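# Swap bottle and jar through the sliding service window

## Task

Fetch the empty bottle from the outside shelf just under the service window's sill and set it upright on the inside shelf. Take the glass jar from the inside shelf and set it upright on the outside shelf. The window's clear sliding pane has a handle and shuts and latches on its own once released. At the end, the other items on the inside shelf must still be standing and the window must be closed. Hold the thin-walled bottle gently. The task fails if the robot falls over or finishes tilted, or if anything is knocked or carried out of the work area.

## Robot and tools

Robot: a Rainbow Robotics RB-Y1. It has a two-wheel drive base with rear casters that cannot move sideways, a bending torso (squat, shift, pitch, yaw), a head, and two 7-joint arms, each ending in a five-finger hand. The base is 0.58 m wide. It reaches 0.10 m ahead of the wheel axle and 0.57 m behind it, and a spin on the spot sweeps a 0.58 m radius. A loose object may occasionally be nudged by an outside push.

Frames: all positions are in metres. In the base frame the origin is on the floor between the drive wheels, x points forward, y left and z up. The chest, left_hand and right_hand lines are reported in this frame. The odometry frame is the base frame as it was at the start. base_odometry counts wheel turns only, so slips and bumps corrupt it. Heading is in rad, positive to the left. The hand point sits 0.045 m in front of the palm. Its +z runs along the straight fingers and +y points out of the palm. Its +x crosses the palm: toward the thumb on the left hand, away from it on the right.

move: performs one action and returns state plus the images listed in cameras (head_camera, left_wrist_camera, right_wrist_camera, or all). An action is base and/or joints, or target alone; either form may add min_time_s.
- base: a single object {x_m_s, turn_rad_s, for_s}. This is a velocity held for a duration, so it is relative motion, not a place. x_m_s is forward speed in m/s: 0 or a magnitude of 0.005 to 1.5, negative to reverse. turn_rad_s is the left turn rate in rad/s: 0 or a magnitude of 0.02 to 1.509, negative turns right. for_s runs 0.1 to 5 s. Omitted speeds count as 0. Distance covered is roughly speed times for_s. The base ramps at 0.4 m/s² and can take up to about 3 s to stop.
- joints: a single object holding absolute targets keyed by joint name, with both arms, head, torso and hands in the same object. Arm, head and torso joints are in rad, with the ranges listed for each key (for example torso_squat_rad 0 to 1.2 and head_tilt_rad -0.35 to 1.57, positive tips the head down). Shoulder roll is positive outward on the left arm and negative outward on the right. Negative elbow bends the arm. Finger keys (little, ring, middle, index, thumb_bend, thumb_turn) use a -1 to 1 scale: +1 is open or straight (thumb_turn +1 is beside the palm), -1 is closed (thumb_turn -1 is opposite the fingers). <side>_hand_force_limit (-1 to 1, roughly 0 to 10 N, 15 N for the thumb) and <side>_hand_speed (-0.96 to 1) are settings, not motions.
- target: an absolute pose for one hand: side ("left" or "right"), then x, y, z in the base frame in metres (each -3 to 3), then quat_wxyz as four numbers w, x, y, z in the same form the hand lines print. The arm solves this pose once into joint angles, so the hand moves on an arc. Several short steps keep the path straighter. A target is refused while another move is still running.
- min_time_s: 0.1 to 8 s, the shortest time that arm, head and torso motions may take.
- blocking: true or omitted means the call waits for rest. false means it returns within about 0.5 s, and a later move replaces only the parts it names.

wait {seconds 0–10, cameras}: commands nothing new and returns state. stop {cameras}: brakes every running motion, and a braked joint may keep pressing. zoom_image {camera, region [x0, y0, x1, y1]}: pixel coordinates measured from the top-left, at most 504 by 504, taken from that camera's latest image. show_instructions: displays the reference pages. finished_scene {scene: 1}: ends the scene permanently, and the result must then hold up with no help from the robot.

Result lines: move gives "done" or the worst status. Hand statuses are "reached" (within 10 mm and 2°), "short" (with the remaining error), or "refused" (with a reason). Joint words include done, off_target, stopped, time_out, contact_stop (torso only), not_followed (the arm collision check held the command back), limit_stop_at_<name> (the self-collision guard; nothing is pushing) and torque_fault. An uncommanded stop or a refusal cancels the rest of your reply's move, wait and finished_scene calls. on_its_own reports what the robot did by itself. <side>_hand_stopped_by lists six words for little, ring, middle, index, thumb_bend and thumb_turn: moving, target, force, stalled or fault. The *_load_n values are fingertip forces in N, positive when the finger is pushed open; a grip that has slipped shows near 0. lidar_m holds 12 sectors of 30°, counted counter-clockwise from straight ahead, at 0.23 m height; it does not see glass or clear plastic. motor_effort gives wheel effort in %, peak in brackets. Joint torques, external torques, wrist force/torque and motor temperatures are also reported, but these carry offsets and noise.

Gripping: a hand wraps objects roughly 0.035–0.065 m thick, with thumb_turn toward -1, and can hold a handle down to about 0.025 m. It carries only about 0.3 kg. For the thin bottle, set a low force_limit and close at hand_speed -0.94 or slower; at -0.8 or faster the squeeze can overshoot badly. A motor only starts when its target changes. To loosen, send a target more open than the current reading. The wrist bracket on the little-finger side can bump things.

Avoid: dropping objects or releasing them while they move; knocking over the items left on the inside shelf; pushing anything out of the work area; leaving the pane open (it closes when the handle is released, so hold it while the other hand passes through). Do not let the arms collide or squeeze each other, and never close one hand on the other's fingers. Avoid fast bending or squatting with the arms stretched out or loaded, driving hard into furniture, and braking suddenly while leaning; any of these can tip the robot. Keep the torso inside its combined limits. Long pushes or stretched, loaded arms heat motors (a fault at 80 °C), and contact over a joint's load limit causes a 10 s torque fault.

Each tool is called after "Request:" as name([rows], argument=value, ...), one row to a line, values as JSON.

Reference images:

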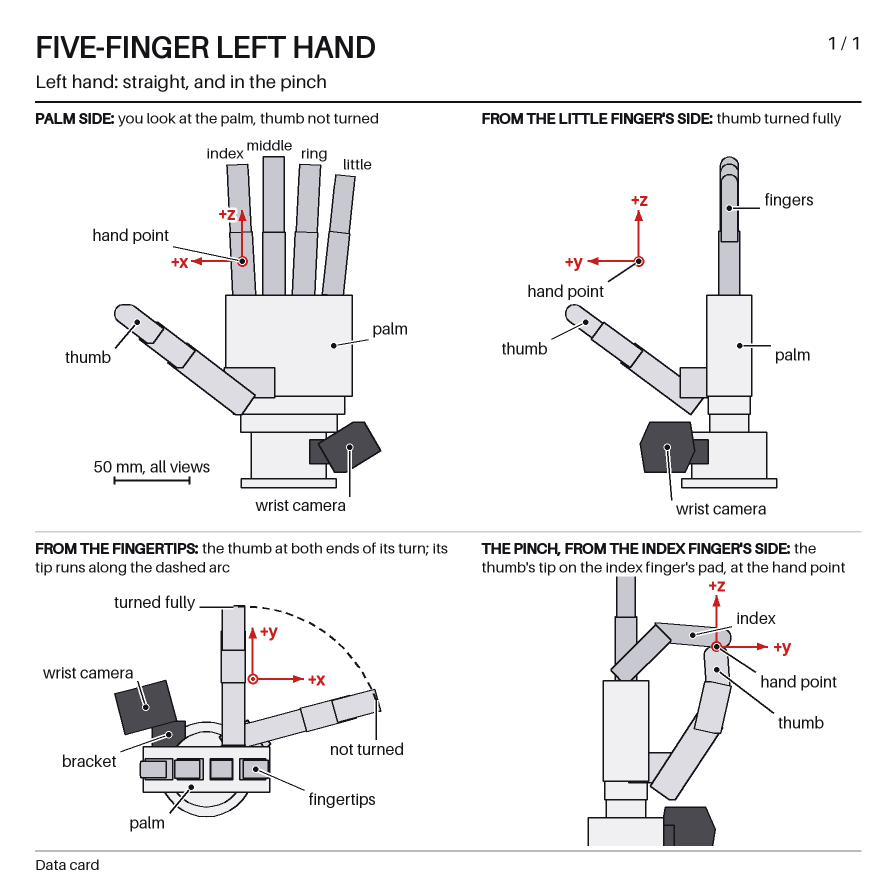

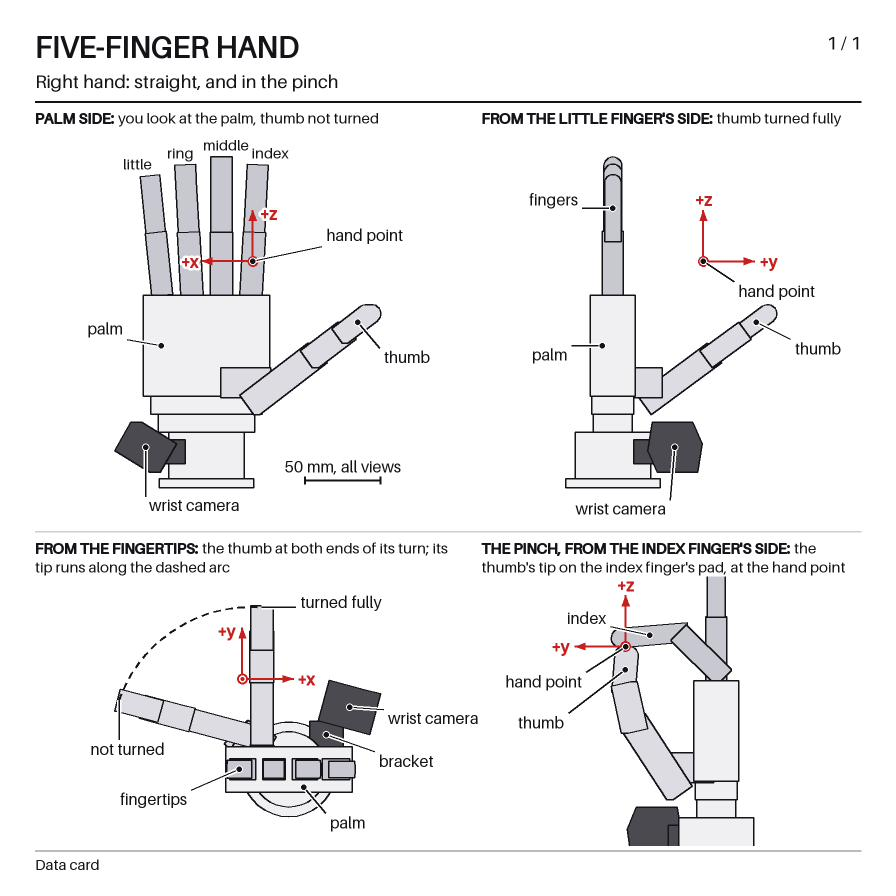

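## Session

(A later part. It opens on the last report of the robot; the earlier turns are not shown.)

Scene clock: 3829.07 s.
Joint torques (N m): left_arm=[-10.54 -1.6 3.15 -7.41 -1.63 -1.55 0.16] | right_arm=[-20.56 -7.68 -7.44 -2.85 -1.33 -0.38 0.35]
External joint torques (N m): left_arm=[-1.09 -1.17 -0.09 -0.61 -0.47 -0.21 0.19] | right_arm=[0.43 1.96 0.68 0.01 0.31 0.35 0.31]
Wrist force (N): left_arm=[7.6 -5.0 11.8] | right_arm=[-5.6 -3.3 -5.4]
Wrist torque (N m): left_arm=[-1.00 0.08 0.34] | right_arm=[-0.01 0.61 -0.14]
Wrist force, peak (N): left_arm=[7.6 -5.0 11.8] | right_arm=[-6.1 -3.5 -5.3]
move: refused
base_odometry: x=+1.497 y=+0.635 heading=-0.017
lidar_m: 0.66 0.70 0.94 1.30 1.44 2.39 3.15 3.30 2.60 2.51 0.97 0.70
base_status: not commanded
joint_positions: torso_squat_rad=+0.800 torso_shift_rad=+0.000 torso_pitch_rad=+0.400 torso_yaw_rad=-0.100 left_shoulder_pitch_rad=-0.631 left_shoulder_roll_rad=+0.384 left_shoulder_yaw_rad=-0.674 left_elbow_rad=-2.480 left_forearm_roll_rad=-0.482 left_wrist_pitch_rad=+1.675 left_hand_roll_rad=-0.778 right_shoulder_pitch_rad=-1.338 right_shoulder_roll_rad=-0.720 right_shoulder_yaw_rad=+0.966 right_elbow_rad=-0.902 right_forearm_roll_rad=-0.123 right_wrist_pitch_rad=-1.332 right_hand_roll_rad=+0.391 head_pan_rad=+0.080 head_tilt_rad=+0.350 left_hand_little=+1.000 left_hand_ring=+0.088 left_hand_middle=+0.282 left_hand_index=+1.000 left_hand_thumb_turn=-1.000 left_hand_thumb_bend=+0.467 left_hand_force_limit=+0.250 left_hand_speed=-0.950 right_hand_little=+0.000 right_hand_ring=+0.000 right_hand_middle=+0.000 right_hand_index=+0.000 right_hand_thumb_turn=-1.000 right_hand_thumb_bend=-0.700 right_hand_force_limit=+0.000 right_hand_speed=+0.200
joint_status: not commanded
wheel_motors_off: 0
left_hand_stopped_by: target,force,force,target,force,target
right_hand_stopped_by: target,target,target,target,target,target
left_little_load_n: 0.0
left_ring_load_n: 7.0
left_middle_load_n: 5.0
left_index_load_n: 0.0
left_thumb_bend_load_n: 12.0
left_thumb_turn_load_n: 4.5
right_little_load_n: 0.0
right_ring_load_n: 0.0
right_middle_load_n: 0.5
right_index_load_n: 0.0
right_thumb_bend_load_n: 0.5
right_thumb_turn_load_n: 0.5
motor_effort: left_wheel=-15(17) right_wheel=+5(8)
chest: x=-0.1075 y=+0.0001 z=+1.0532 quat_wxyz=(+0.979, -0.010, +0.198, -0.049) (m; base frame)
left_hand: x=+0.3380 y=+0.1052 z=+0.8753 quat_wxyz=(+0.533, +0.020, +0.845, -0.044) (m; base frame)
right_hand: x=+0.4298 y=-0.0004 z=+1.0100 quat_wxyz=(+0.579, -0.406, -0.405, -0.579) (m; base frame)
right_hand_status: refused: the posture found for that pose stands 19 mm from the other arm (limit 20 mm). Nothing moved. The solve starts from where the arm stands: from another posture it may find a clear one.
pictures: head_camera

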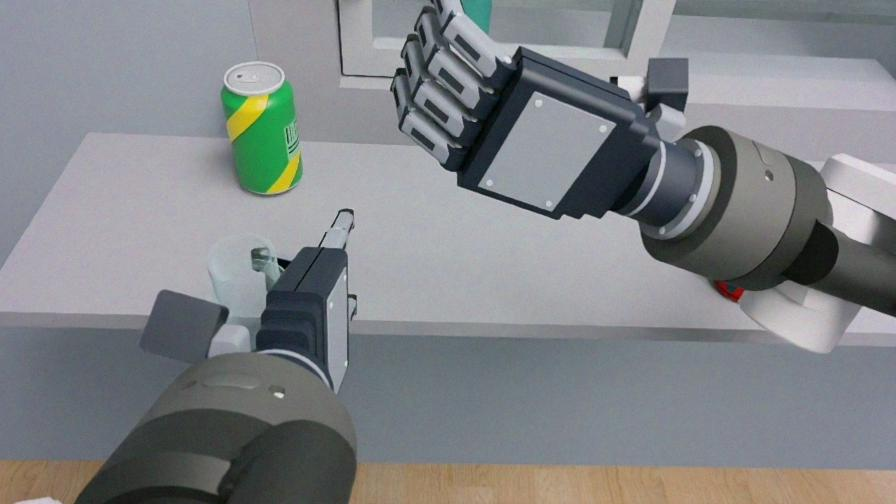

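Request:
move(target={"side":"left","x":0.335,"y":0.135,"z":0.866,"quat_wxyz":[0.5328,0.0195,0.8449,-0.043]}, min_time_s=2)

Request:
move(target={"side":"right","x":0.434,"y":0.094,"z":1.0,"quat_wxyz":[0.5792,-0.4056,-0.4056,-0.5792]}, min_time_s=3, cameras=["head_camera"])

Request:
move(target={"side":"right","x":0.453,"y":0.094,"z":0.999,"quat_wxyz":[0.5792,-0.4056,-0.4056,-0.5792]}, min_time_s=2)

Request:
move(target={"side":"right","x":0.451,"y":-0.05,"z":1.0,"quat_wxyz":[0.562,-0.428,-0.395,-0.589]}, min_time_s=3)

Request:
move(target={"side":"right","x":0.449,"y":-0.228,"z":1.0,"quat_wxyz":[0.528,-0.470,-0.374,-0.6]}, min_time_s=3, cameras=["head_camera"])

Scene clock: 3838.00 s.
Joint torques (N m): left_arm=[-7.65 1.67 4.8 -8.2 -1.32 -2.01 0.05] | right_arm=[-21.09 -7.67 -6.62 -2.91 -1.38 -0.42 0.26]
External joint torques (N m): left_arm=[0.81 0.71 1.33 -1.16 -0.12 -0.7 0.08] | right_arm=[-0.1 1.97 1.51 -0.05 0.26 0.31 0.23]
Wrist force (N): left_arm=[7.5 -4.9 11.4] | right_arm=[-5.8 -3.5 -5.5]
Wrist torque (N m): left_arm=[-0.93 0.06 0.34] | right_arm=[-0.06 0.66 -0.17]
Wrist force, peak (N): left_arm=[7.8 -4.9 12.0] | right_arm=[-5.8 -3.7 -5.7]
move: done
base_odometry: x=+1.497 y=+0.635 heading=-0.017
lidar_m: 0.67 0.68 0.94 1.30 1.44 2.39 3.17 3.28 2.60 2.51 0.96 0.70
base_status: not commanded
joint_positions: torso_squat_rad=+0.800 torso_shift_rad=+0.000 torso_pitch_rad=+0.400 torso_yaw_rad=-0.100 left_shoulder_pitch_rad=-0.538 left_shoulder_roll_rad=+0.481 left_shoulder_yaw_rad=-0.625 left_elbow_rad=-2.541 left_forearm_roll_rad=-0.436 left_wrist_pitch_rad=+1.610 left_hand_roll_rad=-0.753 right_shoulder_pitch_rad=-1.338 right_shoulder_roll_rad=-0.720 right_shoulder_yaw_rad=+0.966 right_elbow_rad=-0.902 right_forearm_roll_rad=-0.123 right_wrist_pitch_rad=-1.332 right_hand_roll_rad=+0.391 head_pan_rad=+0.080 head_tilt_rad=+0.350 left_hand_little=+1.000 left_hand_ring=+0.088 left_hand_middle=+0.282 left_hand_index=+1.000 left_hand_thumb_turn=-1.000 left_hand_thumb_bend=+0.467 left_hand_force_limit=+0.250 left_hand_speed=-0.950 right_hand_little=+0.000 right_hand_ring=+0.000 right_hand_middle=+0.000 right_hand_index=+0.000 right_hand_thumb_turn=-1.000 right_hand_thumb_bend=-0.700 right_hand_force_limit=+0.000 right_hand_speed=+0.200
joint_status: all done
wheel_motors_off: 0
left_hand_stopped_by: target,force,force,target,force,target
right_hand_stopped_by: target,target,target,target,target,target
left_little_load_n: 0.0
left_ring_load_n: 7.0
left_middle_load_n: 5.0
left_index_load_n: 0.0
left_thumb_bend_load_n: 11.5
left_thumb_turn_load_n: 4.5
right_little_load_n: 0.0
right_ring_load_n: 0.0
right_middle_load_n: 0.5
right_index_load_n: 0.0
right_thumb_bend_load_n: 0.5
right_thumb_turn_load_n: 0.5
motor_effort: left_wheel=-17(18) right_wheel=+5(8)
chest: x=-0.1075 y=+0.0001 z=+1.0532 quat_wxyz=(+0.979, -0.010, +0.198, -0.049) (m; base frame)
left_hand: x=+0.3349 y=+0.1348 z=+0.8659 quat_wxyz=(+0.533, +0.020, +0.845, -0.043) (m; base frame)
left_hand_status: reached (checked arc, planned for 2.0 s): 0 mm and 0.0 deg off.
right_hand: x=+0.4298 y=-0.0003 z=+1.0100 quat_wxyz=(+0.579, -0.406, -0.405, -0.579) (m; base frame)
pictures: none

Scene clock: 3841.33 s.
Joint torques (N m): left_arm=[-7.57 1.71 5.02 -8.42 -1.35 -1.9 0.03] | right_arm=[-21.91 -5.64 -6.9 -2.5 -1.24 -0.58 0.39]
External joint torques (N m): left_arm=[0.88 0.76 1.55 -1.37 -0.15 -0.59 0.07] | right_arm=[0.08 1.58 0.72 1.03 0.27 0.26 0.36]
Wrist force (N): left_arm=[7.6 -5.0 11.4] | right_arm=[-5.5 -3.7 -5.4]
Wrist torque (N m): left_arm=[-0.94 0.04 0.34] | right_arm=[-0.05 0.63 -0.12]
Wrist force, peak (N): left_arm=[7.5 -5.0 11.7] | right_arm=[-5.8 -3.4 -5.7]
move: done
base_odometry: x=+1.497 y=+0.635 heading=-0.017
lidar_m: 0.66 0.69 0.93 1.31 1.44 2.38 3.16 3.28 2.61 2.51 0.98 0.70
base_status: not commanded
joint_positions: torso_squat_rad=+0.800 torso_shift_rad=+0.000 torso_pitch_rad=+0.400 torso_yaw_rad=-0.100 left_shoulder_pitch_rad=-0.538 left_shoulder_roll_rad=+0.481 left_shoulder_yaw_rad=-0.625 left_elbow_rad=-2.541 left_forearm_roll_rad=-0.436 left_wrist_pitch_rad=+1.610 left_hand_roll_rad=-0.753 right_shoulder_pitch_rad=-1.415 right_shoulder_roll_rad=-0.510 right_shoulder_yaw_rad=+0.995 right_elbow_rad=-0.822 right_forearm_roll_rad=-0.105 right_wrist_pitch_rad=-1.201 right_hand_roll_rad=+0.452 head_pan_rad=+0.080 head_tilt_rad=+0.350 left_hand_little=+1.000 left_hand_ring=+0.088 left_hand_middle=+0.282 left_hand_index=+1.000 left_hand_thumb_turn=-1.000 left_hand_thumb_bend=+0.467 left_hand_force_limit=+0.250 left_hand_speed=-0.950 right_hand_little=+0.000 right_hand_ring=+0.000 right_hand_middle=+0.000 right_hand_index=+0.000 right_hand_thumb_turn=-1.000 right_hand_thumb_bend=-0.700 right_hand_force_limit=+0.000 right_hand_speed=+0.200
joint_status: all done
wheel_motors_off: 0
left_hand_stopped_by: target,force,force,target,force,target
right_hand_stopped_by: target,target,target,target,target,target
left_little_load_n: 0.0
left_ring_load_n: 7.0
left_middle_load_n: 5.0
left_index_load_n: 0.0
left_thumb_bend_load_n: 11.5
left_thumb_turn_load_n: 4.5
right_little_load_n: 0.0
right_ring_load_n: 0.0
right_middle_load_n: 0.5
right_index_load_n: 0.0
right_thumb_bend_load_n: 0.0
right_thumb_turn_load_n: 0.0
motor_effort: left_wheel=-18(19) right_wheel=+6(8)
chest: x=-0.1075 y=+0.0001 z=+1.0532 quat_wxyz=(+0.979, -0.010, +0.198, -0.049) (m; base frame)
left_hand: x=+0.3349 y=+0.1348 z=+0.8659 quat_wxyz=(+0.533, +0.020, +0.845, -0.043) (m; base frame)
right_hand: x=+0.4339 y=+0.0937 z=+1.0000 quat_wxyz=(+0.579, -0.406, -0.405, -0.579) (m; base frame)
right_hand_status: reached (checked arc, planned for 3.0 s): 0 mm and 0.1 deg off.
pictures: head_camera

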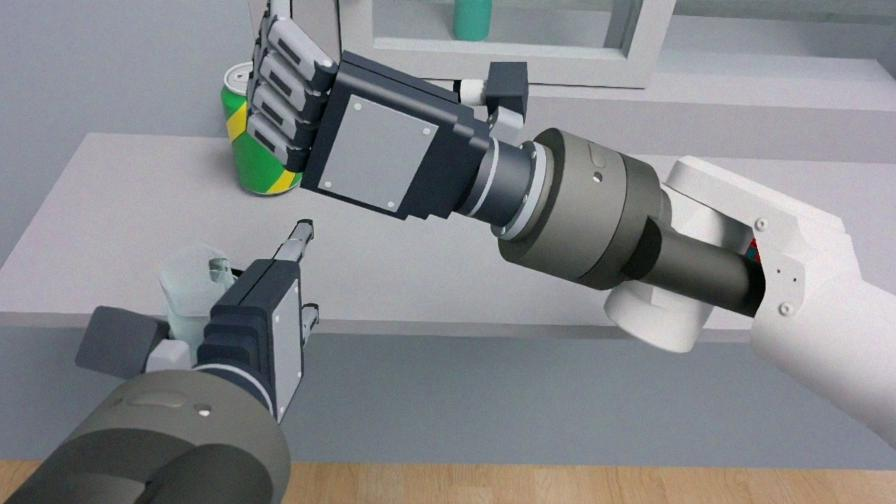

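Scene clock: 3843.67 s.
Joint torques (N m): left_arm=[-7.75 1.22 5.03 -8.25 -1.36 -1.95 0.13] | right_arm=[-22.18 -5.76 -5.31 -2.26 -1.37 -1.1 -0.16]
External joint torques (N m): left_arm=[0.7 0.26 1.56 -1.21 -0.16 -0.64 0.16] | right_arm=[0.64 1.53 0.89 0.91 0.23 -0.3 -0.2]
Wrist force (N): left_arm=[7.7 -5.0 11.4] | right_arm=[-5.3 -3.8 -5.5]
Wrist torque (N m): left_arm=[-0.94 0.03 0.35] | right_arm=[-0.09 0.59 -0.33]
Wrist force, peak (N): left_arm=[7.6 -4.9 11.6] | right_arm=[-6.0 -3.6 -5.7]
move: done
base_odometry: x=+1.497 y=+0.635 heading=-0.017
lidar_m: 0.66 0.69 0.95 1.31 1.44 2.38 3.16 3.26 2.61 2.50 0.98 0.70
base_status: not commanded
joint_positions: torso_squat_rad=+0.800 torso_shift_rad=+0.000 torso_pitch_rad=+0.400 torso_yaw_rad=-0.100 left_shoulder_pitch_rad=-0.538 left_shoulder_roll_rad=+0.481 left_shoulder_yaw_rad=-0.625 left_elbow_rad=-2.541 left_forearm_roll_rad=-0.436 left_wrist_pitch_rad=+1.610 left_hand_roll_rad=-0.753 right_shoulder_pitch_rad=-1.488 right_shoulder_roll_rad=-0.419 right_shoulder_yaw_rad=+0.999 right_elbow_rad=-0.583 right_forearm_roll_rad=-0.101 right_wrist_pitch_rad=-1.314 right_hand_roll_rad=+0.426 head_pan_rad=+0.080 head_tilt_rad=+0.350 left_hand_little=+1.000 left_hand_ring=+0.088 left_hand_middle=+0.282 left_hand_index=+1.000 left_hand_thumb_turn=-1.000 left_hand_thumb_bend=+0.467 left_hand_force_limit=+0.250 left_hand_speed=-0.950 right_hand_little=+0.000 right_hand_ring=+0.000 right_hand_middle=+0.000 right_hand_index=+0.000 right_hand_thumb_turn=-1.000 right_hand_thumb_bend=-0.700 right_hand_force_limit=+0.000 right_hand_speed=+0.200
joint_status: all done
wheel_motors_off: 0
left_hand_stopped_by: target,force,force,target,force,target
right_hand_stopped_by: target,target,target,target,target,target
left_little_load_n: 0.0
left_ring_load_n: 6.5
left_middle_load_n: 5.0
left_index_load_n: 0.0
left_thumb_bend_load_n: 12.0
left_thumb_turn_load_n: 4.5
right_little_load_n: 0.0
right_ring_load_n: 0.0
right_middle_load_n: 0.5
right_index_load_n: 0.0
right_thumb_bend_load_n: 0.0
right_thumb_turn_load_n: 0.5
motor_effort: left_wheel=-17(19) right_wheel=+6(9)
chest: x=-0.1075 y=+0.0001 z=+1.0532 quat_wxyz=(+0.979, -0.010, +0.198, -0.049) (m; base frame)
left_hand: x=+0.3349 y=+0.1348 z=+0.8659 quat_wxyz=(+0.533, +0.020, +0.845, -0.043) (m; base frame)
right_hand: x=+0.4523 y=+0.0937 z=+0.9990 quat_wxyz=(+0.576, -0.410, -0.404, -0.580) (m; base frame)
right_hand_status: reached (checked arc, planned for 2.0 s): 1 mm and 0.6 deg off.
pictures: none

Scene clock: 3847.00 s.
Joint torques (N m): left_arm=[-7.89 1.84 4.99 -8.22 -1.28 -1.98 0.12] | right_arm=[-17.98 -11.88 -9.1 -2.37 -2.12 -0.87 -0.07]
External joint torques (N m): left_arm=[0.56 0.88 1.52 -1.18 -0.08 -0.67 0.15] | right_arm=[3.19 -1.24 -1.9 -0.03 -0.42 -0.17 -0.1]
Wrist force (N): left_arm=[7.6 -4.8 11.4] | right_arm=[-5.9 -3.8 -5.0]
Wrist torque (N m): left_arm=[-0.91 0.04 0.36] | right_arm=[-0.10 0.64 -0.35]
Wrist force, peak (N): left_arm=[7.7 -4.9 11.7] | right_arm=[-5.9 -3.4 -5.5]
move: done
base_odometry: x=+1.497 y=+0.635 heading=-0.017
lidar_m: 0.65 0.69 0.94 1.30 1.44 2.39 3.15 3.27 2.63 2.50 0.98 0.69
base_status: not commanded
joint_positions: torso_squat_rad=+0.800 torso_shift_rad=+0.000 torso_pitch_rad=+0.400 torso_yaw_rad=-0.100 left_shoulder_pitch_rad=-0.538 left_shoulder_roll_rad=+0.481 left_shoulder_yaw_rad=-0.625 left_elbow_rad=-2.541 left_forearm_roll_rad=-0.436 left_wrist_pitch_rad=+1.610 left_hand_roll_rad=-0.753 right_shoulder_pitch_rad=-1.349 right_shoulder_roll_rad=-0.731 right_shoulder_yaw_rad=+0.965 right_elbow_rad=-0.730 right_forearm_roll_rad=-0.127 right_wrist_pitch_rad=-1.444 right_hand_roll_rad=+0.361 head_pan_rad=+0.080 head_tilt_rad=+0.350 left_hand_little=+1.000 left_hand_ring=+0.088 left_hand_middle=+0.282 left_hand_index=+1.000 left_hand_thumb_turn=-1.000 left_hand_thumb_bend=+0.467 left_hand_force_limit=+0.250 left_hand_speed=-0.950 right_hand_little=+0.000 right_hand_ring=+0.000 right_hand_middle=+0.000 right_hand_index=+0.000 right_hand_thumb_turn=-1.000 right_hand_thumb_bend=-0.700 right_hand_force_limit=+0.000 right_hand_speed=+0.200
joint_status: all done
wheel_motors_off: 0
left_hand_stopped_by: target,force,force,target,force,target
right_hand_stopped_by: target,target,target,target,target,target
left_little_load_n: 0.0
left_ring_load_n: 6.5
left_middle_load_n: 4.5
left_index_load_n: 0.0
left_thumb_bend_load_n: 12.0
left_thumb_turn_load_n: 4.5
right_little_load_n: 0.0
right_ring_load_n: 0.0
right_middle_load_n: 0.5
right_index_load_n: 0.0
right_thumb_bend_load_n: 0.5
right_thumb_turn_load_n: 0.0
motor_effort: left_wheel=-15(19) right_wheel=+6(8)
chest: x=-0.1075 y=+0.0001 z=+1.0532 quat_wxyz=(+0.979, -0.010, +0.198, -0.049) (m; base frame)
left_hand: x=+0.3349 y=+0.1348 z=+0.8659 quat_wxyz=(+0.533, +0.020, +0.845, -0.043) (m; base frame)
right_hand: x=+0.4511 y=-0.0492 z=+1.0000 quat_wxyz=(+0.562, -0.427, -0.395, -0.588) (m; base frame)
right_hand_status: reached (checked arc, planned for 3.0 s): 1 mm and 0.1 deg off.
pictures: none

Scene clock: 3850.33 s.
Joint torques (N m): left_arm=[-7.76 1.59 5 -8.27 -1.27 -1.91 0.16] | right_arm=[-14.92 -16.03 -9.04 -1.57 -1.67 -1.03 0]
External joint torques (N m): left_arm=[0.69 0.63 1.53 -1.23 -0.07 -0.61 0.19] | right_arm=[2.92 -0.72 -2.09 0.73 0.17 -0.51 -0.04]
Wrist force (N): left_arm=[7.5 -4.8 11.7] | right_arm=[-6.1 -3.4 -5.1]
Wrist torque (N m): left_arm=[-0.92 0.05 0.32] | right_arm=[-0.06 0.65 -0.34]
Wrist force, peak (N): left_arm=[7.8 -4.9 11.6] | right_arm=[-6.3 -3.6 -5.3]
move: short
base_odometry: x=+1.497 y=+0.635 heading=-0.017
lidar_m: 0.66 0.69 0.94 1.30 1.43 2.38 3.15 3.28 2.60 2.50 0.97 0.71
base_status: not commanded
joint_positions: torso_squat_rad=+0.800 torso_shift_rad=+0.000 torso_pitch_rad=+0.400 torso_yaw_rad=-0.100 left_shoulder_pitch_rad=-0.538 left_shoulder_roll_rad=+0.481 left_shoulder_yaw_rad=-0.625 left_elbow_rad=-2.541 left_forearm_roll_rad=-0.436 left_wrist_pitch_rad=+1.610 left_hand_roll_rad=-0.753 right_shoulder_pitch_rad=-1.148 right_shoulder_roll_rad=-0.979 right_shoulder_yaw_rad=+0.690 right_elbow_rad=-0.692 right_forearm_roll_rad=+0.000 right_wrist_pitch_rad=-1.570 right_hand_roll_rad=+0.200 head_pan_rad=+0.080 head_tilt_rad=+0.350 left_hand_little=+1.000 left_hand_ring=+0.088 left_hand_middle=+0.282 left_hand_index=+1.000 left_hand_thumb_turn=-1.000 left_hand_thumb_bend=+0.467 left_hand_force_limit=+0.250 left_hand_speed=-0.950 right_hand_little=+0.000 right_hand_ring=+0.000 right_hand_middle=+0.000 right_hand_index=+0.000 right_hand_thumb_turn=-1.000 right_hand_thumb_bend=-0.700 right_hand_force_limit=+0.000 right_hand_speed=+0.200
joint_status: all done
wheel_motors_off: 0
left_hand_stopped_by: target,force,force,target,force,target
right_hand_stopped_by: target,target,target,target,target,target
left_little_load_n: 0.0
left_ring_load_n: 7.0
left_middle_load_n: 5.0
left_index_load_n: 0.5
left_thumb_bend_load_n: 12.0
left_thumb_turn_load_n: 4.5
right_little_load_n: 0.0
right_ring_load_n: 0.0
right_middle_load_n: 0.5
right_index_load_n: 0.0
right_thumb_bend_load_n: 0.0
right_thumb_turn_load_n: 0.5
motor_effort: left_wheel=-17(19) right_wheel=+6(9)
chest: x=-0.1075 y=+0.0001 z=+1.0532 quat_wxyz=(+0.979, -0.010, +0.198, -0.049) (m; base frame)
left_hand: x=+0.3349 y=+0.1348 z=+0.8659 quat_wxyz=(+0.533, +0.020, +0.845, -0.043) (m; base frame)
right_hand: x=+0.4487 y=-0.2274 z=+1.0001 quat_wxyz=(+0.504, -0.497, -0.355, -0.612) (m; base frame)
right_hand_status: short (checked arc, as near as the solve gets, planned for 3.0 s): 1 mm and 4.9 deg off. The place is met; only the turn is off.
pictures: head_camera

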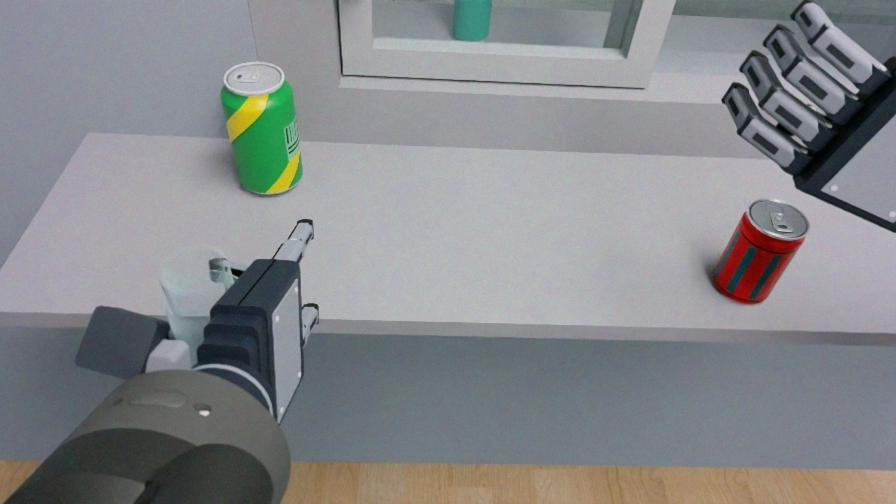

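Request:
move(target={"side":"right","x":0.41,"y":-0.12,"z":1.02,"quat_wxyz":[0.5792,-0.4056,-0.4056,-0.5792]}, min_time_s=3)

Request:
move(target={"side":"left","x":0.325,"y":0.12,"z":0.866,"quat_wxyz":[0.5328,0.0195,0.8449,-0.043]}, min_time_s=2)

Request:
move(base={"x_m_s": 0.1, "for_s": 2.03}, cameras=["head_camera","left_wrist_camera"])

Scene clock: 3869.30 s.
Joint torques (N m): left_arm=[-7.59 1.38 5.13 -8.22 -1.41 -1.94 0.18] | right_arm=[-19.2 -11.15 -6.9 -2.58 -1.51 -0.75 0.3]
External joint torques (N m): left_arm=[0.86 0.42 1.66 -1.17 -0.21 -0.63 0.21] | right_arm=[-0.32 1.67 0.69 0.51 0.28 -0.29 0.26]
Wrist force (N): left_arm=[7.7 -5.0 11.3] | right_arm=[-5.8 -4.1 -5.6]
Wrist torque (N m): left_arm=[-0.93 0.00 0.36] | right_arm=[-0.11 0.63 -0.16]
Wrist force, peak (N): left_arm=[7.6 -5.1 11.7] | right_arm=[-6.1 -4.0 -5.7]
move: done
base_odometry: x=+1.497 y=+0.635 heading=-0.017
lidar_m: 0.66 0.69 0.94 1.31 1.44 2.39 3.16 3.29 2.60 2.51 0.97 0.69
base_status: not commanded
joint_positions: torso_squat_rad=+0.800 torso_shift_rad=+0.000 torso_pitch_rad=+0.400 torso_yaw_rad=-0.100 left_shoulder_pitch_rad=-0.538 left_shoulder_roll_rad=+0.481 left_shoulder_yaw_rad=-0.625 left_elbow_rad=-2.541 left_forearm_roll_rad=-0.436 left_wrist_pitch_rad=+1.610 left_hand_roll_rad=-0.753 right_shoulder_pitch_rad=-1.180 right_shoulder_roll_rad=-0.875 right_shoulder_yaw_rad=+0.713 right_elbow_rad=-0.861 right_forearm_roll_rad=+0.015 right_wrist_pitch_rad=-1.570 right_hand_roll_rad=+0.238 head_pan_rad=+0.080 head_tilt_rad=+0.350 left_hand_little=+1.000 left_hand_ring=+0.088 left_hand_middle=+0.282 left_hand_index=+1.000 left_hand_thumb_turn=-1.000 left_hand_thumb_bend=+0.467 left_hand_force_limit=+0.250 left_hand_speed=-0.950 right_hand_little=+0.000 right_hand_ring=+0.000 right_hand_middle=+0.000 right_hand_index=+0.000 right_hand_thumb_turn=-1.000 right_hand_thumb_bend=-0.700 right_hand_force_limit=+0.000 right_hand_speed=+0.200
joint_status: all done
wheel_motors_off: 0
left_hand_stopped_by: target,force,force,target,force,target
right_hand_stopped_by: target,target,target,target,target,target
left_little_load_n: 0.0
left_ring_load_n: 6.5
left_middle_load_n: 5.0
left_index_load_n: 0.0
left_thumb_bend_load_n: 12.0
left_thumb_turn_load_n: 4.5
right_little_load_n: 0.0
right_ring_load_n: 0.0
right_middle_load_n: 0.5
right_index_load_n: 0.0
right_thumb_bend_load_n: 0.5
right_thumb_turn_load_n: 0.0
motor_effort: left_wheel=-18(19) right_wheel=+7(8)
chest: x=-0.1075 y=+0.0001 z=+1.0532 quat_wxyz=(+0.979, -0.010, +0.198, -0.049) (m; base frame)
left_hand: x=+0.3349 y=+0.1348 z=+0.8659 quat_wxyz=(+0.533, +0.020, +0.845, -0.043) (m; base frame)
right_hand: x=+0.4099 y=-0.1202 z=+1.0200 quat_wxyz=(+0.577, -0.408, -0.404, -0.580) (m; base frame)
right_hand_status: reached (checked arc, planned for 3.0 s): 0 mm and 0.4 deg off.
pictures: none

Scene clock: 3871.63 s.
Joint torques (N m): left_arm=[-9.83 -1.2 2.4 -7.15 -1.99 -1.2 -0.23] | right_arm=[-18.64 -10.87 -6.6 -3.12 -1.64 -0.73 0.3]
External joint torques (N m): left_arm=[-1.48 -1.33 -0.78 -0.12 -0.8 0.12 -0.2] | right_arm=[0.23 1.95 0.99 -0.03 0.16 -0.27 0.27]
Wrist force (N): left_arm=[7.3 -5.0 11.7] | right_arm=[-5.9 -3.9 -5.4]
Wrist torque (N m): left_arm=[-0.98 0.11 0.24] | right_arm=[-0.08 0.64 -0.15]
Wrist force, peak (N): left_arm=[7.6 -5.0 11.8] | right_arm=[-6.0 -3.9 -5.7]
move: done
base_odometry: x=+1.497 y=+0.635 heading=-0.017
lidar_m: 0.66 0.70 0.95 1.30 1.45 2.40 3.17 3.27 2.61 2.51 0.97 0.70
base_status: not commanded
joint_positions: torso_squat_rad=+0.800 torso_shift_rad=+0.000 torso_pitch_rad=+0.400 torso_yaw_rad=-0.100 left_shoulder_pitch_rad=-0.552 left_shoulder_roll_rad=+0.438 left_shoulder_yaw_rad=-0.686 left_elbow_rad=-2.538 left_forearm_roll_rad=-0.496 left_wrist_pitch_rad=+1.643 left_hand_roll_rad=-0.756 right_shoulder_pitch_rad=-1.180 right_shoulder_roll_rad=-0.875 right_shoulder_yaw_rad=+0.713 right_elbow_rad=-0.861 right_forearm_roll_rad=+0.015 right_wrist_pitch_rad=-1.570 right_hand_roll_rad=+0.238 head_pan_rad=+0.080 head_tilt_rad=+0.350 left_hand_little=+1.000 left_hand_ring=+0.088 left_hand_middle=+0.282 left_hand_index=+1.000 left_hand_thumb_turn=-1.000 left_hand_thumb_bend=+0.467 left_hand_force_limit=+0.250 left_hand_speed=-0.950 right_hand_little=+0.000 right_hand_ring=+0.000 right_hand_middle=+0.000 right_hand_index=+0.000 right_hand_thumb_turn=-1.000 right_hand_thumb_bend=-0.700 right_hand_force_limit=+0.000 right_hand_speed=+0.200
joint_status: all done
wheel_motors_off: 0
left_hand_stopped_by: target,force,force,target,force,target
right_hand_stopped_by: target,target,target,target,target,target
left_little_load_n: 0.0
left_ring_load_n: 7.0
left_middle_load_n: 5.0
left_index_load_n: 0.0
left_thumb_bend_load_n: 12.0
left_thumb_turn_load_n: 4.5
right_little_load_n: 0.0
right_ring_load_n: 0.0
right_middle_load_n: 0.5
right_index_load_n: 0.0
right_thumb_bend_load_n: 0.5
right_thumb_turn_load_n: 0.0
motor_effort: left_wheel=-16(19) right_wheel=+6(8)
chest: x=-0.1075 y=+0.0001 z=+1.0532 quat_wxyz=(+0.979, -0.010, +0.198, -0.049) (m; base frame)
left_hand: x=+0.3253 y=+0.1203 z=+0.8663 quat_wxyz=(+0.532, +0.020, +0.845, -0.045) (m; base frame)
left_hand_status: reached (checked arc, planned for 2.0 s): 1 mm and 0.3 deg off.
right_hand: x=+0.4099 y=-0.1202 z=+1.0200 quat_wxyz=(+0.577, -0.408, -0.404, -0.580) (m; base frame)
pictures: none

Scene clock: 3874.47 s.
Joint torques (N m): left_arm=[-8.77 -1.29 2.89 -7.41 -1.81 -1.36 -0.31] | right_arm=[-18.07 -11.69 -7.81 -2.8 -1.62 -0.67 0.42]
External joint torques (N m): left_arm=[-0.42 -1.42 -0.29 -0.38 -0.61 -0.05 -0.28] | right_arm=[0.81 1.13 -0.22 0.3 0.17 -0.22 0.39]
Wrist force (N): left_arm=[7.4 -4.8 11.5] | right_arm=[-6.0 -3.7 -5.6]
Wrist torque (N m): left_arm=[-0.94 0.11 0.23] | right_arm=[-0.06 0.67 -0.15]
Wrist force, peak (N): left_arm=[7.4 -4.9 12.3] | right_arm=[-5.8 -4.3 -5.7]
move: done
base_odometry: x=+1.700 y=+0.632 heading=-0.018
lidar_m: 0.46 0.49 0.66 1.32 1.54 1.93 3.36 3.50 2.59 1.94 0.68 0.49
base_status: done (sent for 2.03 of 2.03 s)
joint_positions: torso_squat_rad=+0.800 torso_shift_rad=+0.000 torso_pitch_rad=+0.400 torso_yaw_rad=-0.100 left_shoulder_pitch_rad=-0.552 left_shoulder_roll_rad=+0.438 left_shoulder_yaw_rad=-0.686 left_elbow_rad=-2.538 left_forearm_roll_rad=-0.496 left_wrist_pitch_rad=+1.643 left_hand_roll_rad=-0.756 right_shoulder_pitch_rad=-1.180 right_shoulder_roll_rad=-0.874 right_shoulder_yaw_rad=+0.713 right_elbow_rad=-0.861 right_forearm_roll_rad=+0.015 right_wrist_pitch_rad=-1.570 right_hand_roll_rad=+0.238 head_pan_rad=+0.080 head_tilt_rad=+0.350 left_hand_little=+1.000 left_hand_ring=+0.088 left_hand_middle=+0.282 left_hand_index=+1.000 left_hand_thumb_turn=-1.000 left_hand_thumb_bend=+0.467 left_hand_force_limit=+0.250 left_hand_speed=-0.950 right_hand_little=+0.000 right_hand_ring=+0.000 right_hand_middle=+0.000 right_hand_index=+0.000 right_hand_thumb_turn=-1.000 right_hand_thumb_bend=-0.700 right_hand_force_limit=+0.000 right_hand_speed=+0.200
joint_status: not commanded
wheel_motors_off: 0
left_hand_stopped_by: target,force,force,target,force,target
right_hand_stopped_by: target,target,target,target,target,target
left_little_load_n: 0.0
left_ring_load_n: 6.5
left_middle_load_n: 5.0
left_index_load_n: 0.0
left_thumb_bend_load_n: 12.0
left_thumb_turn_load_n: 4.5
right_little_load_n: 0.0
right_ring_load_n: 0.0
right_middle_load_n: 0.5
right_index_load_n: 0.0
right_thumb_bend_load_n: 0.0
right_thumb_turn_load_n: 0.5
motor_effort: left_wheel=-9(51) right_wheel=+10(32)
chest: x=-0.1074 y=+0.0001 z=+1.0532 quat_wxyz=(+0.979, -0.010, +0.198, -0.049) (m; base frame)
left_hand: x=+0.3253 y=+0.1203 z=+0.8663 quat_wxyz=(+0.532, +0.020, +0.845, -0.045) (m; base frame)
right_hand: x=+0.4099 y=-0.1200 z=+1.0200 quat_wxyz=(+0.577, -0.408, -0.404, -0.580) (m; base frame)
pictures: head_camera, left_wrist_camera

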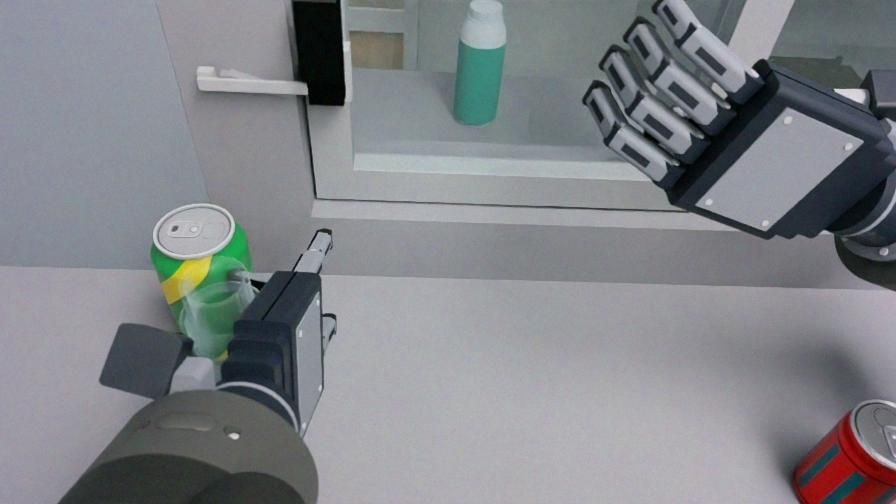

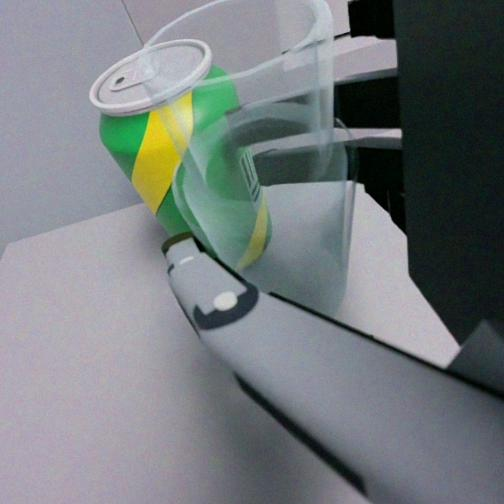

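Request:
move(target={"side":"right","x":0.415,"y":0.0,"z":1.01,"quat_wxyz":[0.5792,-0.4056,-0.4056,-0.5792]}, min_time_s=3)

Request:
move(target={"side":"right","x":0.418,"y":0.098,"z":1.0,"quat_wxyz":[0.5792,-0.4056,-0.4056,-0.5792]}, min_time_s=3, cameras=["head_camera","right_wrist_camera"])

Scene clock: 3884.67 s.
Joint torques (N m): left_arm=[-9 -1.07 2.69 -7.73 -1.73 -1.4 -0.21] | right_arm=[-19.3 -7.24 -7.35 -4.06 -1.47 -0.39 0.22]
External joint torques (N m): left_arm=[-0.65 -1.21 -0.49 -0.71 -0.54 -0.08 -0.18] | right_arm=[0.62 2.2 0.96 0.19 0.19 0.2 0.18]
Wrist force (N): left_arm=[7.2 -4.8 11.4] | right_arm=[-5.8 -3.6 -5.0]
Wrist torque (N m): left_arm=[-0.95 0.14 0.22] | right_arm=[-0.08 0.63 -0.14]
Wrist force, peak (N): left_arm=[7.5 -5.1 11.9] | right_arm=[-6.2 -4.0 -5.7]
move: done
base_odometry: x=+1.700 y=+0.632 heading=-0.018
lidar_m: 0.46 0.48 0.65 1.33 1.55 1.92 3.36 3.48 2.60 1.93 0.67 0.48
base_status: not commanded
joint_positions: torso_squat_rad=+0.800 torso_shift_rad=+0.000 torso_pitch_rad=+0.400 torso_yaw_rad=-0.100 left_shoulder_pitch_rad=-0.552 left_shoulder_roll_rad=+0.438 left_shoulder_yaw_rad=-0.686 left_elbow_rad=-2.538 left_forearm_roll_rad=-0.496 left_wrist_pitch_rad=+1.643 left_hand_roll_rad=-0.756 right_shoulder_pitch_rad=-1.215 right_shoulder_roll_rad=-0.717 right_shoulder_yaw_rad=+0.766 right_elbow_rad=-1.040 right_forearm_roll_rad=+0.060 right_wrist_pitch_rad=-1.265 right_hand_roll_rad=+0.313 head_pan_rad=+0.080 head_tilt_rad=+0.350 left_hand_little=+1.000 left_hand_ring=+0.088 left_hand_middle=+0.282 left_hand_index=+1.000 left_hand_thumb_turn=-1.000 left_hand_thumb_bend=+0.467 left_hand_force_limit=+0.250 left_hand_speed=-0.950 right_hand_little=+0.000 right_hand_ring=+0.000 right_hand_middle=+0.000 right_hand_index=+0.000 right_hand_thumb_turn=-1.000 right_hand_thumb_bend=-0.700 right_hand_force_limit=+0.000 right_hand_speed=+0.200
joint_status: all done
wheel_motors_off: 0
left_hand_stopped_by: target,force,force,target,force,target
right_hand_stopped_by: target,target,target,target,target,target
left_little_load_n: -0.5
left_ring_load_n: 6.5
left_middle_load_n: 5.0
left_index_load_n: 0.0
left_thumb_bend_load_n: 12.0
left_thumb_turn_load_n: 4.5
right_little_load_n: 0.0
right_ring_load_n: 0.0
right_middle_load_n: 0.5
right_index_load_n: 0.0
right_thumb_bend_load_n: 0.0
right_thumb_turn_load_n: 0.5
motor_effort: left_wheel=-13(13) right_wheel=+10(12)
chest: x=-0.1074 y=+0.0001 z=+1.0532 quat_wxyz=(+0.979, -0.010, +0.198, -0.049) (m; base frame)
left_hand: x=+0.3253 y=+0.1203 z=+0.8663 quat_wxyz=(+0.532, +0.020, +0.845, -0.045) (m; base frame)
right_hand: x=+0.4149 y=-0.0004 z=+1.0099 quat_wxyz=(+0.579, -0.406, -0.405, -0.579) (m; base frame)
right_hand_status: reached (checked arc, planned for 3.0 s): 0 mm and 0.0 deg off.
pictures: none

Scene clock: 3888.00 s.
Joint torques (N m): left_arm=[-9.19 -1.02 2.59 -7.73 -1.83 -1.44 -0.42] | right_arm=[-20.99 -4.97 -7.45 -3.88 -1.3 -0.27 0.46]
External joint torques (N m): left_arm=[-0.84 -1.15 -0.58 -0.7 -0.64 -0.12 -0.39] | right_arm=[-0.04 1.55 0.4 1.17 0.2 0.44 0.42]
Wrist force (N): left_arm=[7.4 -4.9 11.5] | right_arm=[-6.1 -3.9 -5.5]
Wrist torque (N m): left_arm=[-0.95 0.09 0.25] | right_arm=[-0.09 0.73 -0.18]
Wrist force, peak (N): left_arm=[7.5 -5.0 11.9] | right_arm=[-6.1 -3.9 -5.5]
move: done
base_odometry: x=+1.700 y=+0.632 heading=-0.018
lidar_m: 0.46 0.47 0.67 1.32 1.55 1.94 3.36 3.50 2.59 1.94 0.68 0.49
base_status: not commanded
joint_positions: torso_squat_rad=+0.800 torso_shift_rad=+0.000 torso_pitch_rad=+0.400 torso_yaw_rad=-0.100 left_shoulder_pitch_rad=-0.552 left_shoulder_roll_rad=+0.438 left_shoulder_yaw_rad=-0.686 left_elbow_rad=-2.538 left_forearm_roll_rad=-0.496 left_wrist_pitch_rad=+1.643 left_hand_roll_rad=-0.756 right_shoulder_pitch_rad=-1.298 right_shoulder_roll_rad=-0.509 right_shoulder_yaw_rad=+0.817 right_elbow_rad=-0.983 right_forearm_roll_rad=+0.096 right_wrist_pitch_rad=-1.112 right_hand_roll_rad=+0.377 head_pan_rad=+0.080 head_tilt_rad=+0.350 left_hand_little=+1.000 left_hand_ring=+0.088 left_hand_middle=+0.282 left_hand_index=+1.000 left_hand_thumb_turn=-1.000 left_hand_thumb_bend=+0.467 left_hand_force_limit=+0.250 left_hand_speed=-0.950 right_hand_little=+0.000 right_hand_ring=+0.000 right_hand_middle=+0.000 right_hand_index=+0.000 right_hand_thumb_turn=-1.000 right_hand_thumb_bend=-0.700 right_hand_force_limit=+0.000 right_hand_speed=+0.200
joint_status: all done
wheel_motors_off: 0
left_hand_stopped_by: target,force,force,target,force,target
right_hand_stopped_by: target,target,target,target,target,target
left_little_load_n: 0.0
left_ring_load_n: 6.5
left_middle_load_n: 5.0
left_index_load_n: 0.0
left_thumb_bend_load_n: 12.0
left_thumb_turn_load_n: 4.5
right_little_load_n: 0.0
right_ring_load_n: 0.0
right_middle_load_n: 0.5
right_index_load_n: 0.0
right_thumb_bend_load_n: 0.0
right_thumb_turn_load_n: 0.0
motor_effort: left_wheel=-10(12) right_wheel=+9(11)
chest: x=-0.1074 y=+0.0001 z=+1.0532 quat_wxyz=(+0.979, -0.010, +0.198, -0.049) (m; base frame)
left_hand: x=+0.3253 y=+0.1203 z=+0.8663 quat_wxyz=(+0.532, +0.020, +0.845, -0.045) (m; base frame)
right_hand: x=+0.4179 y=+0.0977 z=+1.0000 quat_wxyz=(+0.579, -0.406, -0.405, -0.579) (m; base frame)
right_hand_status: reached (checked arc, planned for 3.0 s): 0 mm and 0.1 deg off.
pictures: head_camera, right_wrist_camera

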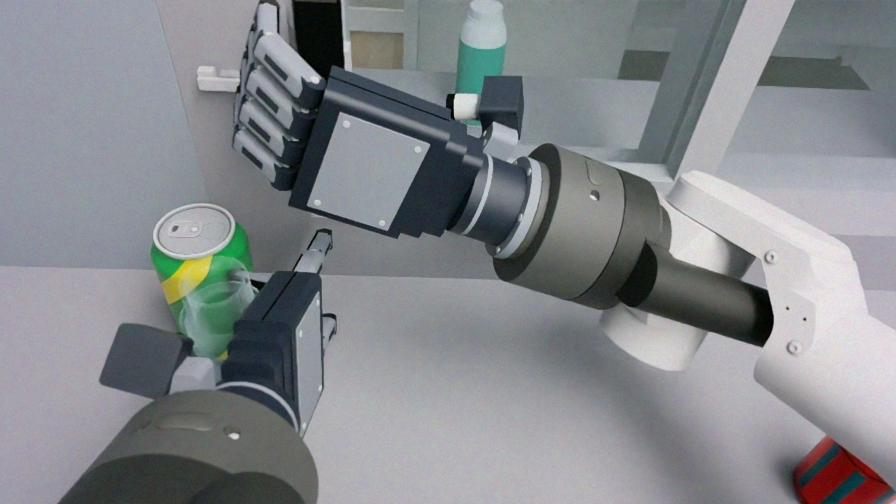

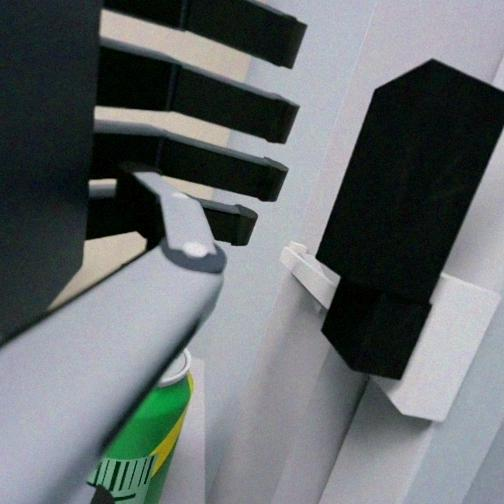

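Request:
move(target={"side":"right","x":0.434,"y":0.098,"z":0.997,"quat_wxyz":[0.5792,-0.4056,-0.4056,-0.5792]}, min_time_s=2, cameras=["right_wrist_camera"])

Request:
move(target={"side":"right","x":0.455,"y":0.098,"z":0.999,"quat_wxyz":[0.5792,-0.4056,-0.4056,-0.5792]}, min_time_s=2.5, cameras=["head_camera","right_wrist_camera"])

Scene clock: 3893.60 s.
Joint torques (N m): left_arm=[-8.7 -1.32 2.78 -7.41 -1.97 -1.39 -0.38] | right_arm=[-21.49 -4.94 -6.62 -3.85 -1.32 -0.99 0.17]
External joint torques (N m): left_arm=[-0.35 -1.45 -0.4 -0.39 -0.78 -0.07 -0.35] | right_arm=[0.27 1.71 0.41 0.99 0.25 -0.28 0.13]
Wrist force (N): left_arm=[7.5 -5.0 11.5] | right_arm=[-5.5 -4.0 -5.2]
Wrist torque (N m): left_arm=[-0.97 0.08 0.25] | right_arm=[-0.14 0.60 -0.15]
Wrist force, peak (N): left_arm=[7.5 -5.0 11.9] | right_arm=[-6.2 -4.0 -5.5]
move: done
base_odometry: x=+1.700 y=+0.632 heading=-0.018
lidar_m: 0.47 0.48 0.67 1.31 1.53 1.94 3.36 3.49 2.59 1.94 0.68 0.49
base_status: not commanded
joint_positions: torso_squat_rad=+0.800 torso_shift_rad=+0.000 torso_pitch_rad=+0.400 torso_yaw_rad=-0.100 left_shoulder_pitch_rad=-0.552 left_shoulder_roll_rad=+0.438 left_shoulder_yaw_rad=-0.686 left_elbow_rad=-2.538 left_forearm_roll_rad=-0.496 left_wrist_pitch_rad=+1.643 left_hand_roll_rad=-0.756 right_shoulder_pitch_rad=-1.361 right_shoulder_roll_rad=-0.451 right_shoulder_yaw_rad=+0.817 right_elbow_rad=-0.807 right_forearm_roll_rad=+0.096 right_wrist_pitch_rad=-1.202 right_hand_roll_rad=+0.377 head_pan_rad=+0.080 head_tilt_rad=+0.350 left_hand_little=+1.000 left_hand_ring=+0.088 left_hand_middle=+0.282 left_hand_index=+1.000 left_hand_thumb_turn=-1.000 left_hand_thumb_bend=+0.467 left_hand_force_limit=+0.250 left_hand_speed=-0.950 right_hand_little=+0.000 right_hand_ring=+0.000 right_hand_middle=+0.000 right_hand_index=+0.000 right_hand_thumb_turn=-1.000 right_hand_thumb_bend=-0.700 right_hand_force_limit=+0.000 right_hand_speed=+0.200
joint_status: all done
wheel_motors_off: 0
left_hand_stopped_by: target,force,force,target,force,target
right_hand_stopped_by: target,target,target,target,target,target
left_little_load_n: 0.0
left_ring_load_n: 6.5
left_middle_load_n: 4.5
left_index_load_n: 0.0
left_thumb_bend_load_n: 12.0
left_thumb_turn_load_n: 4.5
right_little_load_n: 0.0
right_ring_load_n: 0.0
right_middle_load_n: 0.5
right_index_load_n: 0.0
right_thumb_bend_load_n: 0.0
right_thumb_turn_load_n: 0.5
motor_effort: left_wheel=-11(12) right_wheel=+9(11)
chest: x=-0.1074 y=+0.0001 z=+1.0532 quat_wxyz=(+0.979, -0.010, +0.198, -0.049) (m; base frame)
left_hand: x=+0.3253 y=+0.1203 z=+0.8663 quat_wxyz=(+0.532, +0.020, +0.845, -0.045) (m; base frame)
right_hand: x=+0.4339 y=+0.0977 z=+0.9970 quat_wxyz=(+0.578, -0.407, -0.405, -0.580) (m; base frame)
right_hand_status: reached (checked arc, planned for 2.0 s): 0 mm and 0.2 deg off.
pictures: right_wrist_camera

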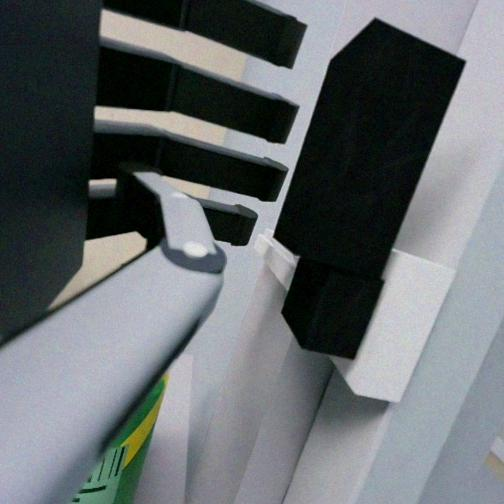

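Scene clock: 3896.43 s.
Joint torques (N m): left_arm=[-8.69 -0.6 2.92 -7.78 -1.81 -1.6 -0.33] | right_arm=[-23.49 -6.64 -8.99 -1.86 -2.25 1.67 -0.14]
External joint torques (N m): left_arm=[-0.34 -0.73 -0.26 -0.76 -0.62 -0.29 -0.29] | right_arm=[-0.74 0.28 -3.35 2.63 -0.6 2.37 -0.18]
Wrist force (N): left_arm=[7.3 -5.0 11.5] | right_arm=[-5.0 -13.4 -9.4]
Wrist torque (N m): left_arm=[-0.97 0.13 0.24] | right_arm=[0.10 0.70 -0.53]
Wrist force, peak (N): left_arm=[7.2 -4.9 12.2] | right_arm=[-1.9 -54.0 -7.7]
move: done
base_odometry: x=+1.700 y=+0.632 heading=-0.018
lidar_m: 0.45 0.48 0.65 1.34 1.54 1.93 3.36 3.49 2.60 1.94 0.68 0.48
base_status: not commanded
joint_positions: torso_squat_rad=+0.800 torso_shift_rad=+0.000 torso_pitch_rad=+0.400 torso_yaw_rad=-0.100 left_shoulder_pitch_rad=-0.552 left_shoulder_roll_rad=+0.438 left_shoulder_yaw_rad=-0.686 left_elbow_rad=-2.538 left_forearm_roll_rad=-0.496 left_wrist_pitch_rad=+1.643 left_hand_roll_rad=-0.756 right_shoulder_pitch_rad=-1.460 right_shoulder_roll_rad=-0.370 right_shoulder_yaw_rad=+0.816 right_elbow_rad=-0.556 right_forearm_roll_rad=+0.095 right_wrist_pitch_rad=-1.318 right_hand_roll_rad=+0.370 head_pan_rad=+0.080 head_tilt_rad=+0.350 left_hand_little=+1.000 left_hand_ring=+0.088 left_hand_middle=+0.282 left_hand_index=+1.000 left_hand_thumb_turn=-1.000 left_hand_thumb_bend=+0.467 left_hand_force_limit=+0.250 left_hand_speed=-0.950 right_hand_little=+0.000 right_hand_ring=+0.000 right_hand_middle=+0.000 right_hand_index=+0.010 right_hand_thumb_turn=-1.000 right_hand_thumb_bend=-0.700 right_hand_force_limit=+0.000 right_hand_speed=+0.200
joint_status: all done
wheel_motors_off: 0
left_hand_stopped_by: target,force,force,target,force,target
right_hand_stopped_by: target,target,target,target,target,target
left_little_load_n: 0.0
left_ring_load_n: 6.0
left_middle_load_n: 5.0
left_index_load_n: 0.0
left_thumb_bend_load_n: 11.5
left_thumb_turn_load_n: 4.0
right_little_load_n: 0.0
right_ring_load_n: 0.0
right_middle_load_n: 0.0
right_index_load_n: 0.0
right_thumb_bend_load_n: 0.0
right_thumb_turn_load_n: 0.5
motor_effort: left_wheel=-5(11) right_wheel=+12(16)
chest: x=-0.1077 y=+0.0001 z=+1.0532 quat_wxyz=(+0.979, -0.010, +0.198, -0.049) (m; base frame)
left_hand: x=+0.3251 y=+0.1202 z=+0.8665 quat_wxyz=(+0.533, +0.020, +0.845, -0.045) (m; base frame)
right_hand: x=+0.4534 y=+0.0981 z=+0.9991 quat_wxyz=(+0.576, -0.410, -0.404, -0.580) (m; base frame)
right_hand_status: reached (checked arc, planned for 2.5 s): 2 mm and 0.7 deg off.
pictures: head_camera, right_wrist_camera

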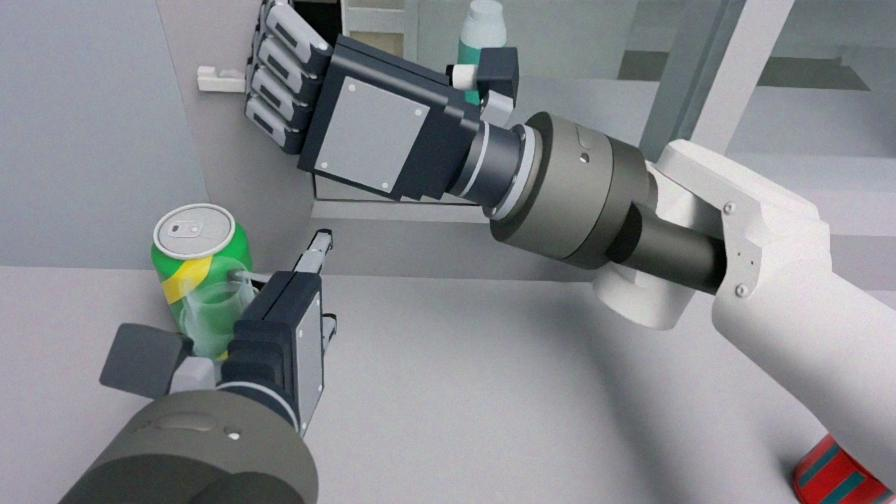

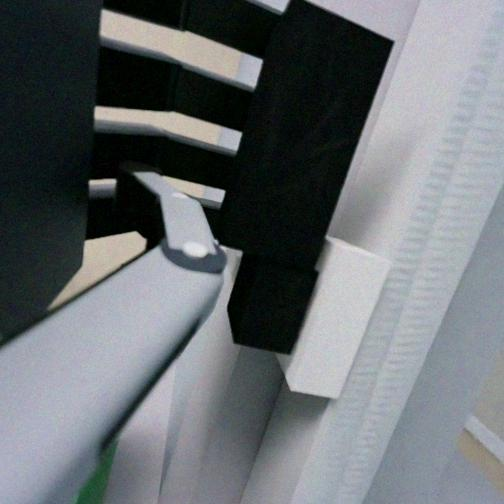

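Request:
move(target={"side":"right","x":0.452,"y":0.065,"z":1.0,"quat_wxyz":[0.5792,-0.4056,-0.4056,-0.5792]}, min_time_s=3, cameras=["right_wrist_camera"])

Scene clock: 3903.70 s.
Joint torques (N m): left_arm=[-8.91 -0.81 2.99 -7.77 -1.83 -1.56 -0.28] | right_arm=[-14.93 -9.22 -5.22 -2.4 -0.14 -0.54 -0.49]
External joint torques (N m): left_arm=[-0.55 -0.94 -0.19 -0.75 -0.64 -0.24 -0.25] | right_arm=[7.69 -1.58 0.47 1.86 1.55 0.11 -0.52]
Wrist force (N): left_arm=[7.4 -5.1 11.6] | right_arm=[1.0 -2.9 -0.8]
Wrist torque (N m): left_arm=[-0.99 0.10 0.25] | right_arm=[-0.21 0.59 -0.38]
Wrist force, peak (N): left_arm=[7.5 -5.1 11.9] | right_arm=[-5.3 -13.8 -9.5]
move: done
base_odometry: x=+1.700 y=+0.632 heading=-0.018
lidar_m: 0.46 0.48 0.67 1.32 1.54 1.93 3.37 3.49 2.58 1.94 0.68 0.49
base_status: not commanded
joint_positions: torso_squat_rad=+0.800 torso_shift_rad=+0.000 torso_pitch_rad=+0.400 torso_yaw_rad=-0.100 left_shoulder_pitch_rad=-0.552 left_shoulder_roll_rad=+0.438 left_shoulder_yaw_rad=-0.686 left_elbow_rad=-2.538 left_forearm_roll_rad=-0.496 left_wrist_pitch_rad=+1.643 left_hand_roll_rad=-0.756 right_shoulder_pitch_rad=-1.438 right_shoulder_roll_rad=-0.429 right_shoulder_yaw_rad=+0.809 right_elbow_rad=-0.557 right_forearm_roll_rad=+0.089 right_wrist_pitch_rad=-1.390 right_hand_roll_rad=+0.352 head_pan_rad=+0.080 head_tilt_rad=+0.350 left_hand_little=+1.000 left_hand_ring=+0.088 left_hand_middle=+0.282 left_hand_index=+1.000 left_hand_thumb_turn=-1.000 left_hand_thumb_bend=+0.467 left_hand_force_limit=+0.250 left_hand_speed=-0.950 right_hand_little=+0.000 right_hand_ring=+0.000 right_hand_middle=+0.000 right_hand_index=+0.010 right_hand_thumb_turn=-1.000 right_hand_thumb_bend=-0.700 right_hand_force_limit=+0.000 right_hand_speed=+0.200
joint_status: all done
wheel_motors_off: 0
left_hand_stopped_by: target,force,force,target,force,target
right_hand_stopped_by: target,target,target,target,target,target
left_little_load_n: 0.0
left_ring_load_n: 6.0
left_middle_load_n: 5.0
left_index_load_n: 0.0
left_thumb_bend_load_n: 11.5
left_thumb_turn_load_n: 4.0
right_little_load_n: 3.5
right_ring_load_n: 0.0
right_middle_load_n: 0.5
right_index_load_n: 0.0
right_thumb_bend_load_n: 0.5
right_thumb_turn_load_n: 0.5
motor_effort: left_wheel=-7(7) right_wheel=+12(16)
chest: x=-0.1076 y=+0.0001 z=+1.0532 quat_wxyz=(+0.979, -0.010, +0.198, -0.049) (m; base frame)
left_hand: x=+0.3252 y=+0.1203 z=+0.8664 quat_wxyz=(+0.532, +0.020, +0.845, -0.045) (m; base frame)
right_hand: x=+0.4520 y=+0.0656 z=+1.0009 quat_wxyz=(+0.579, -0.405, -0.406, -0.579) (m; base frame)
right_hand_status: reached (checked arc, planned for 3.0 s): 1 mm and 0.1 deg off.
pictures: right_wrist_camera

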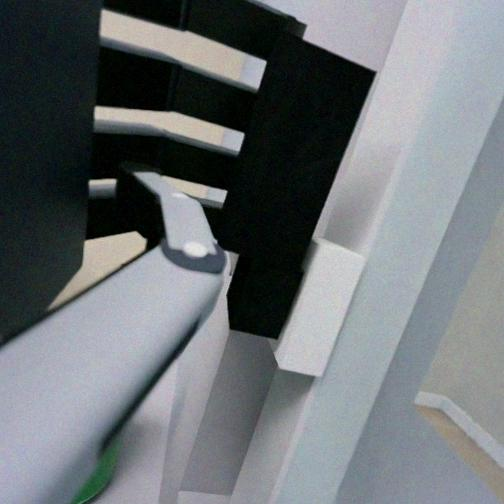

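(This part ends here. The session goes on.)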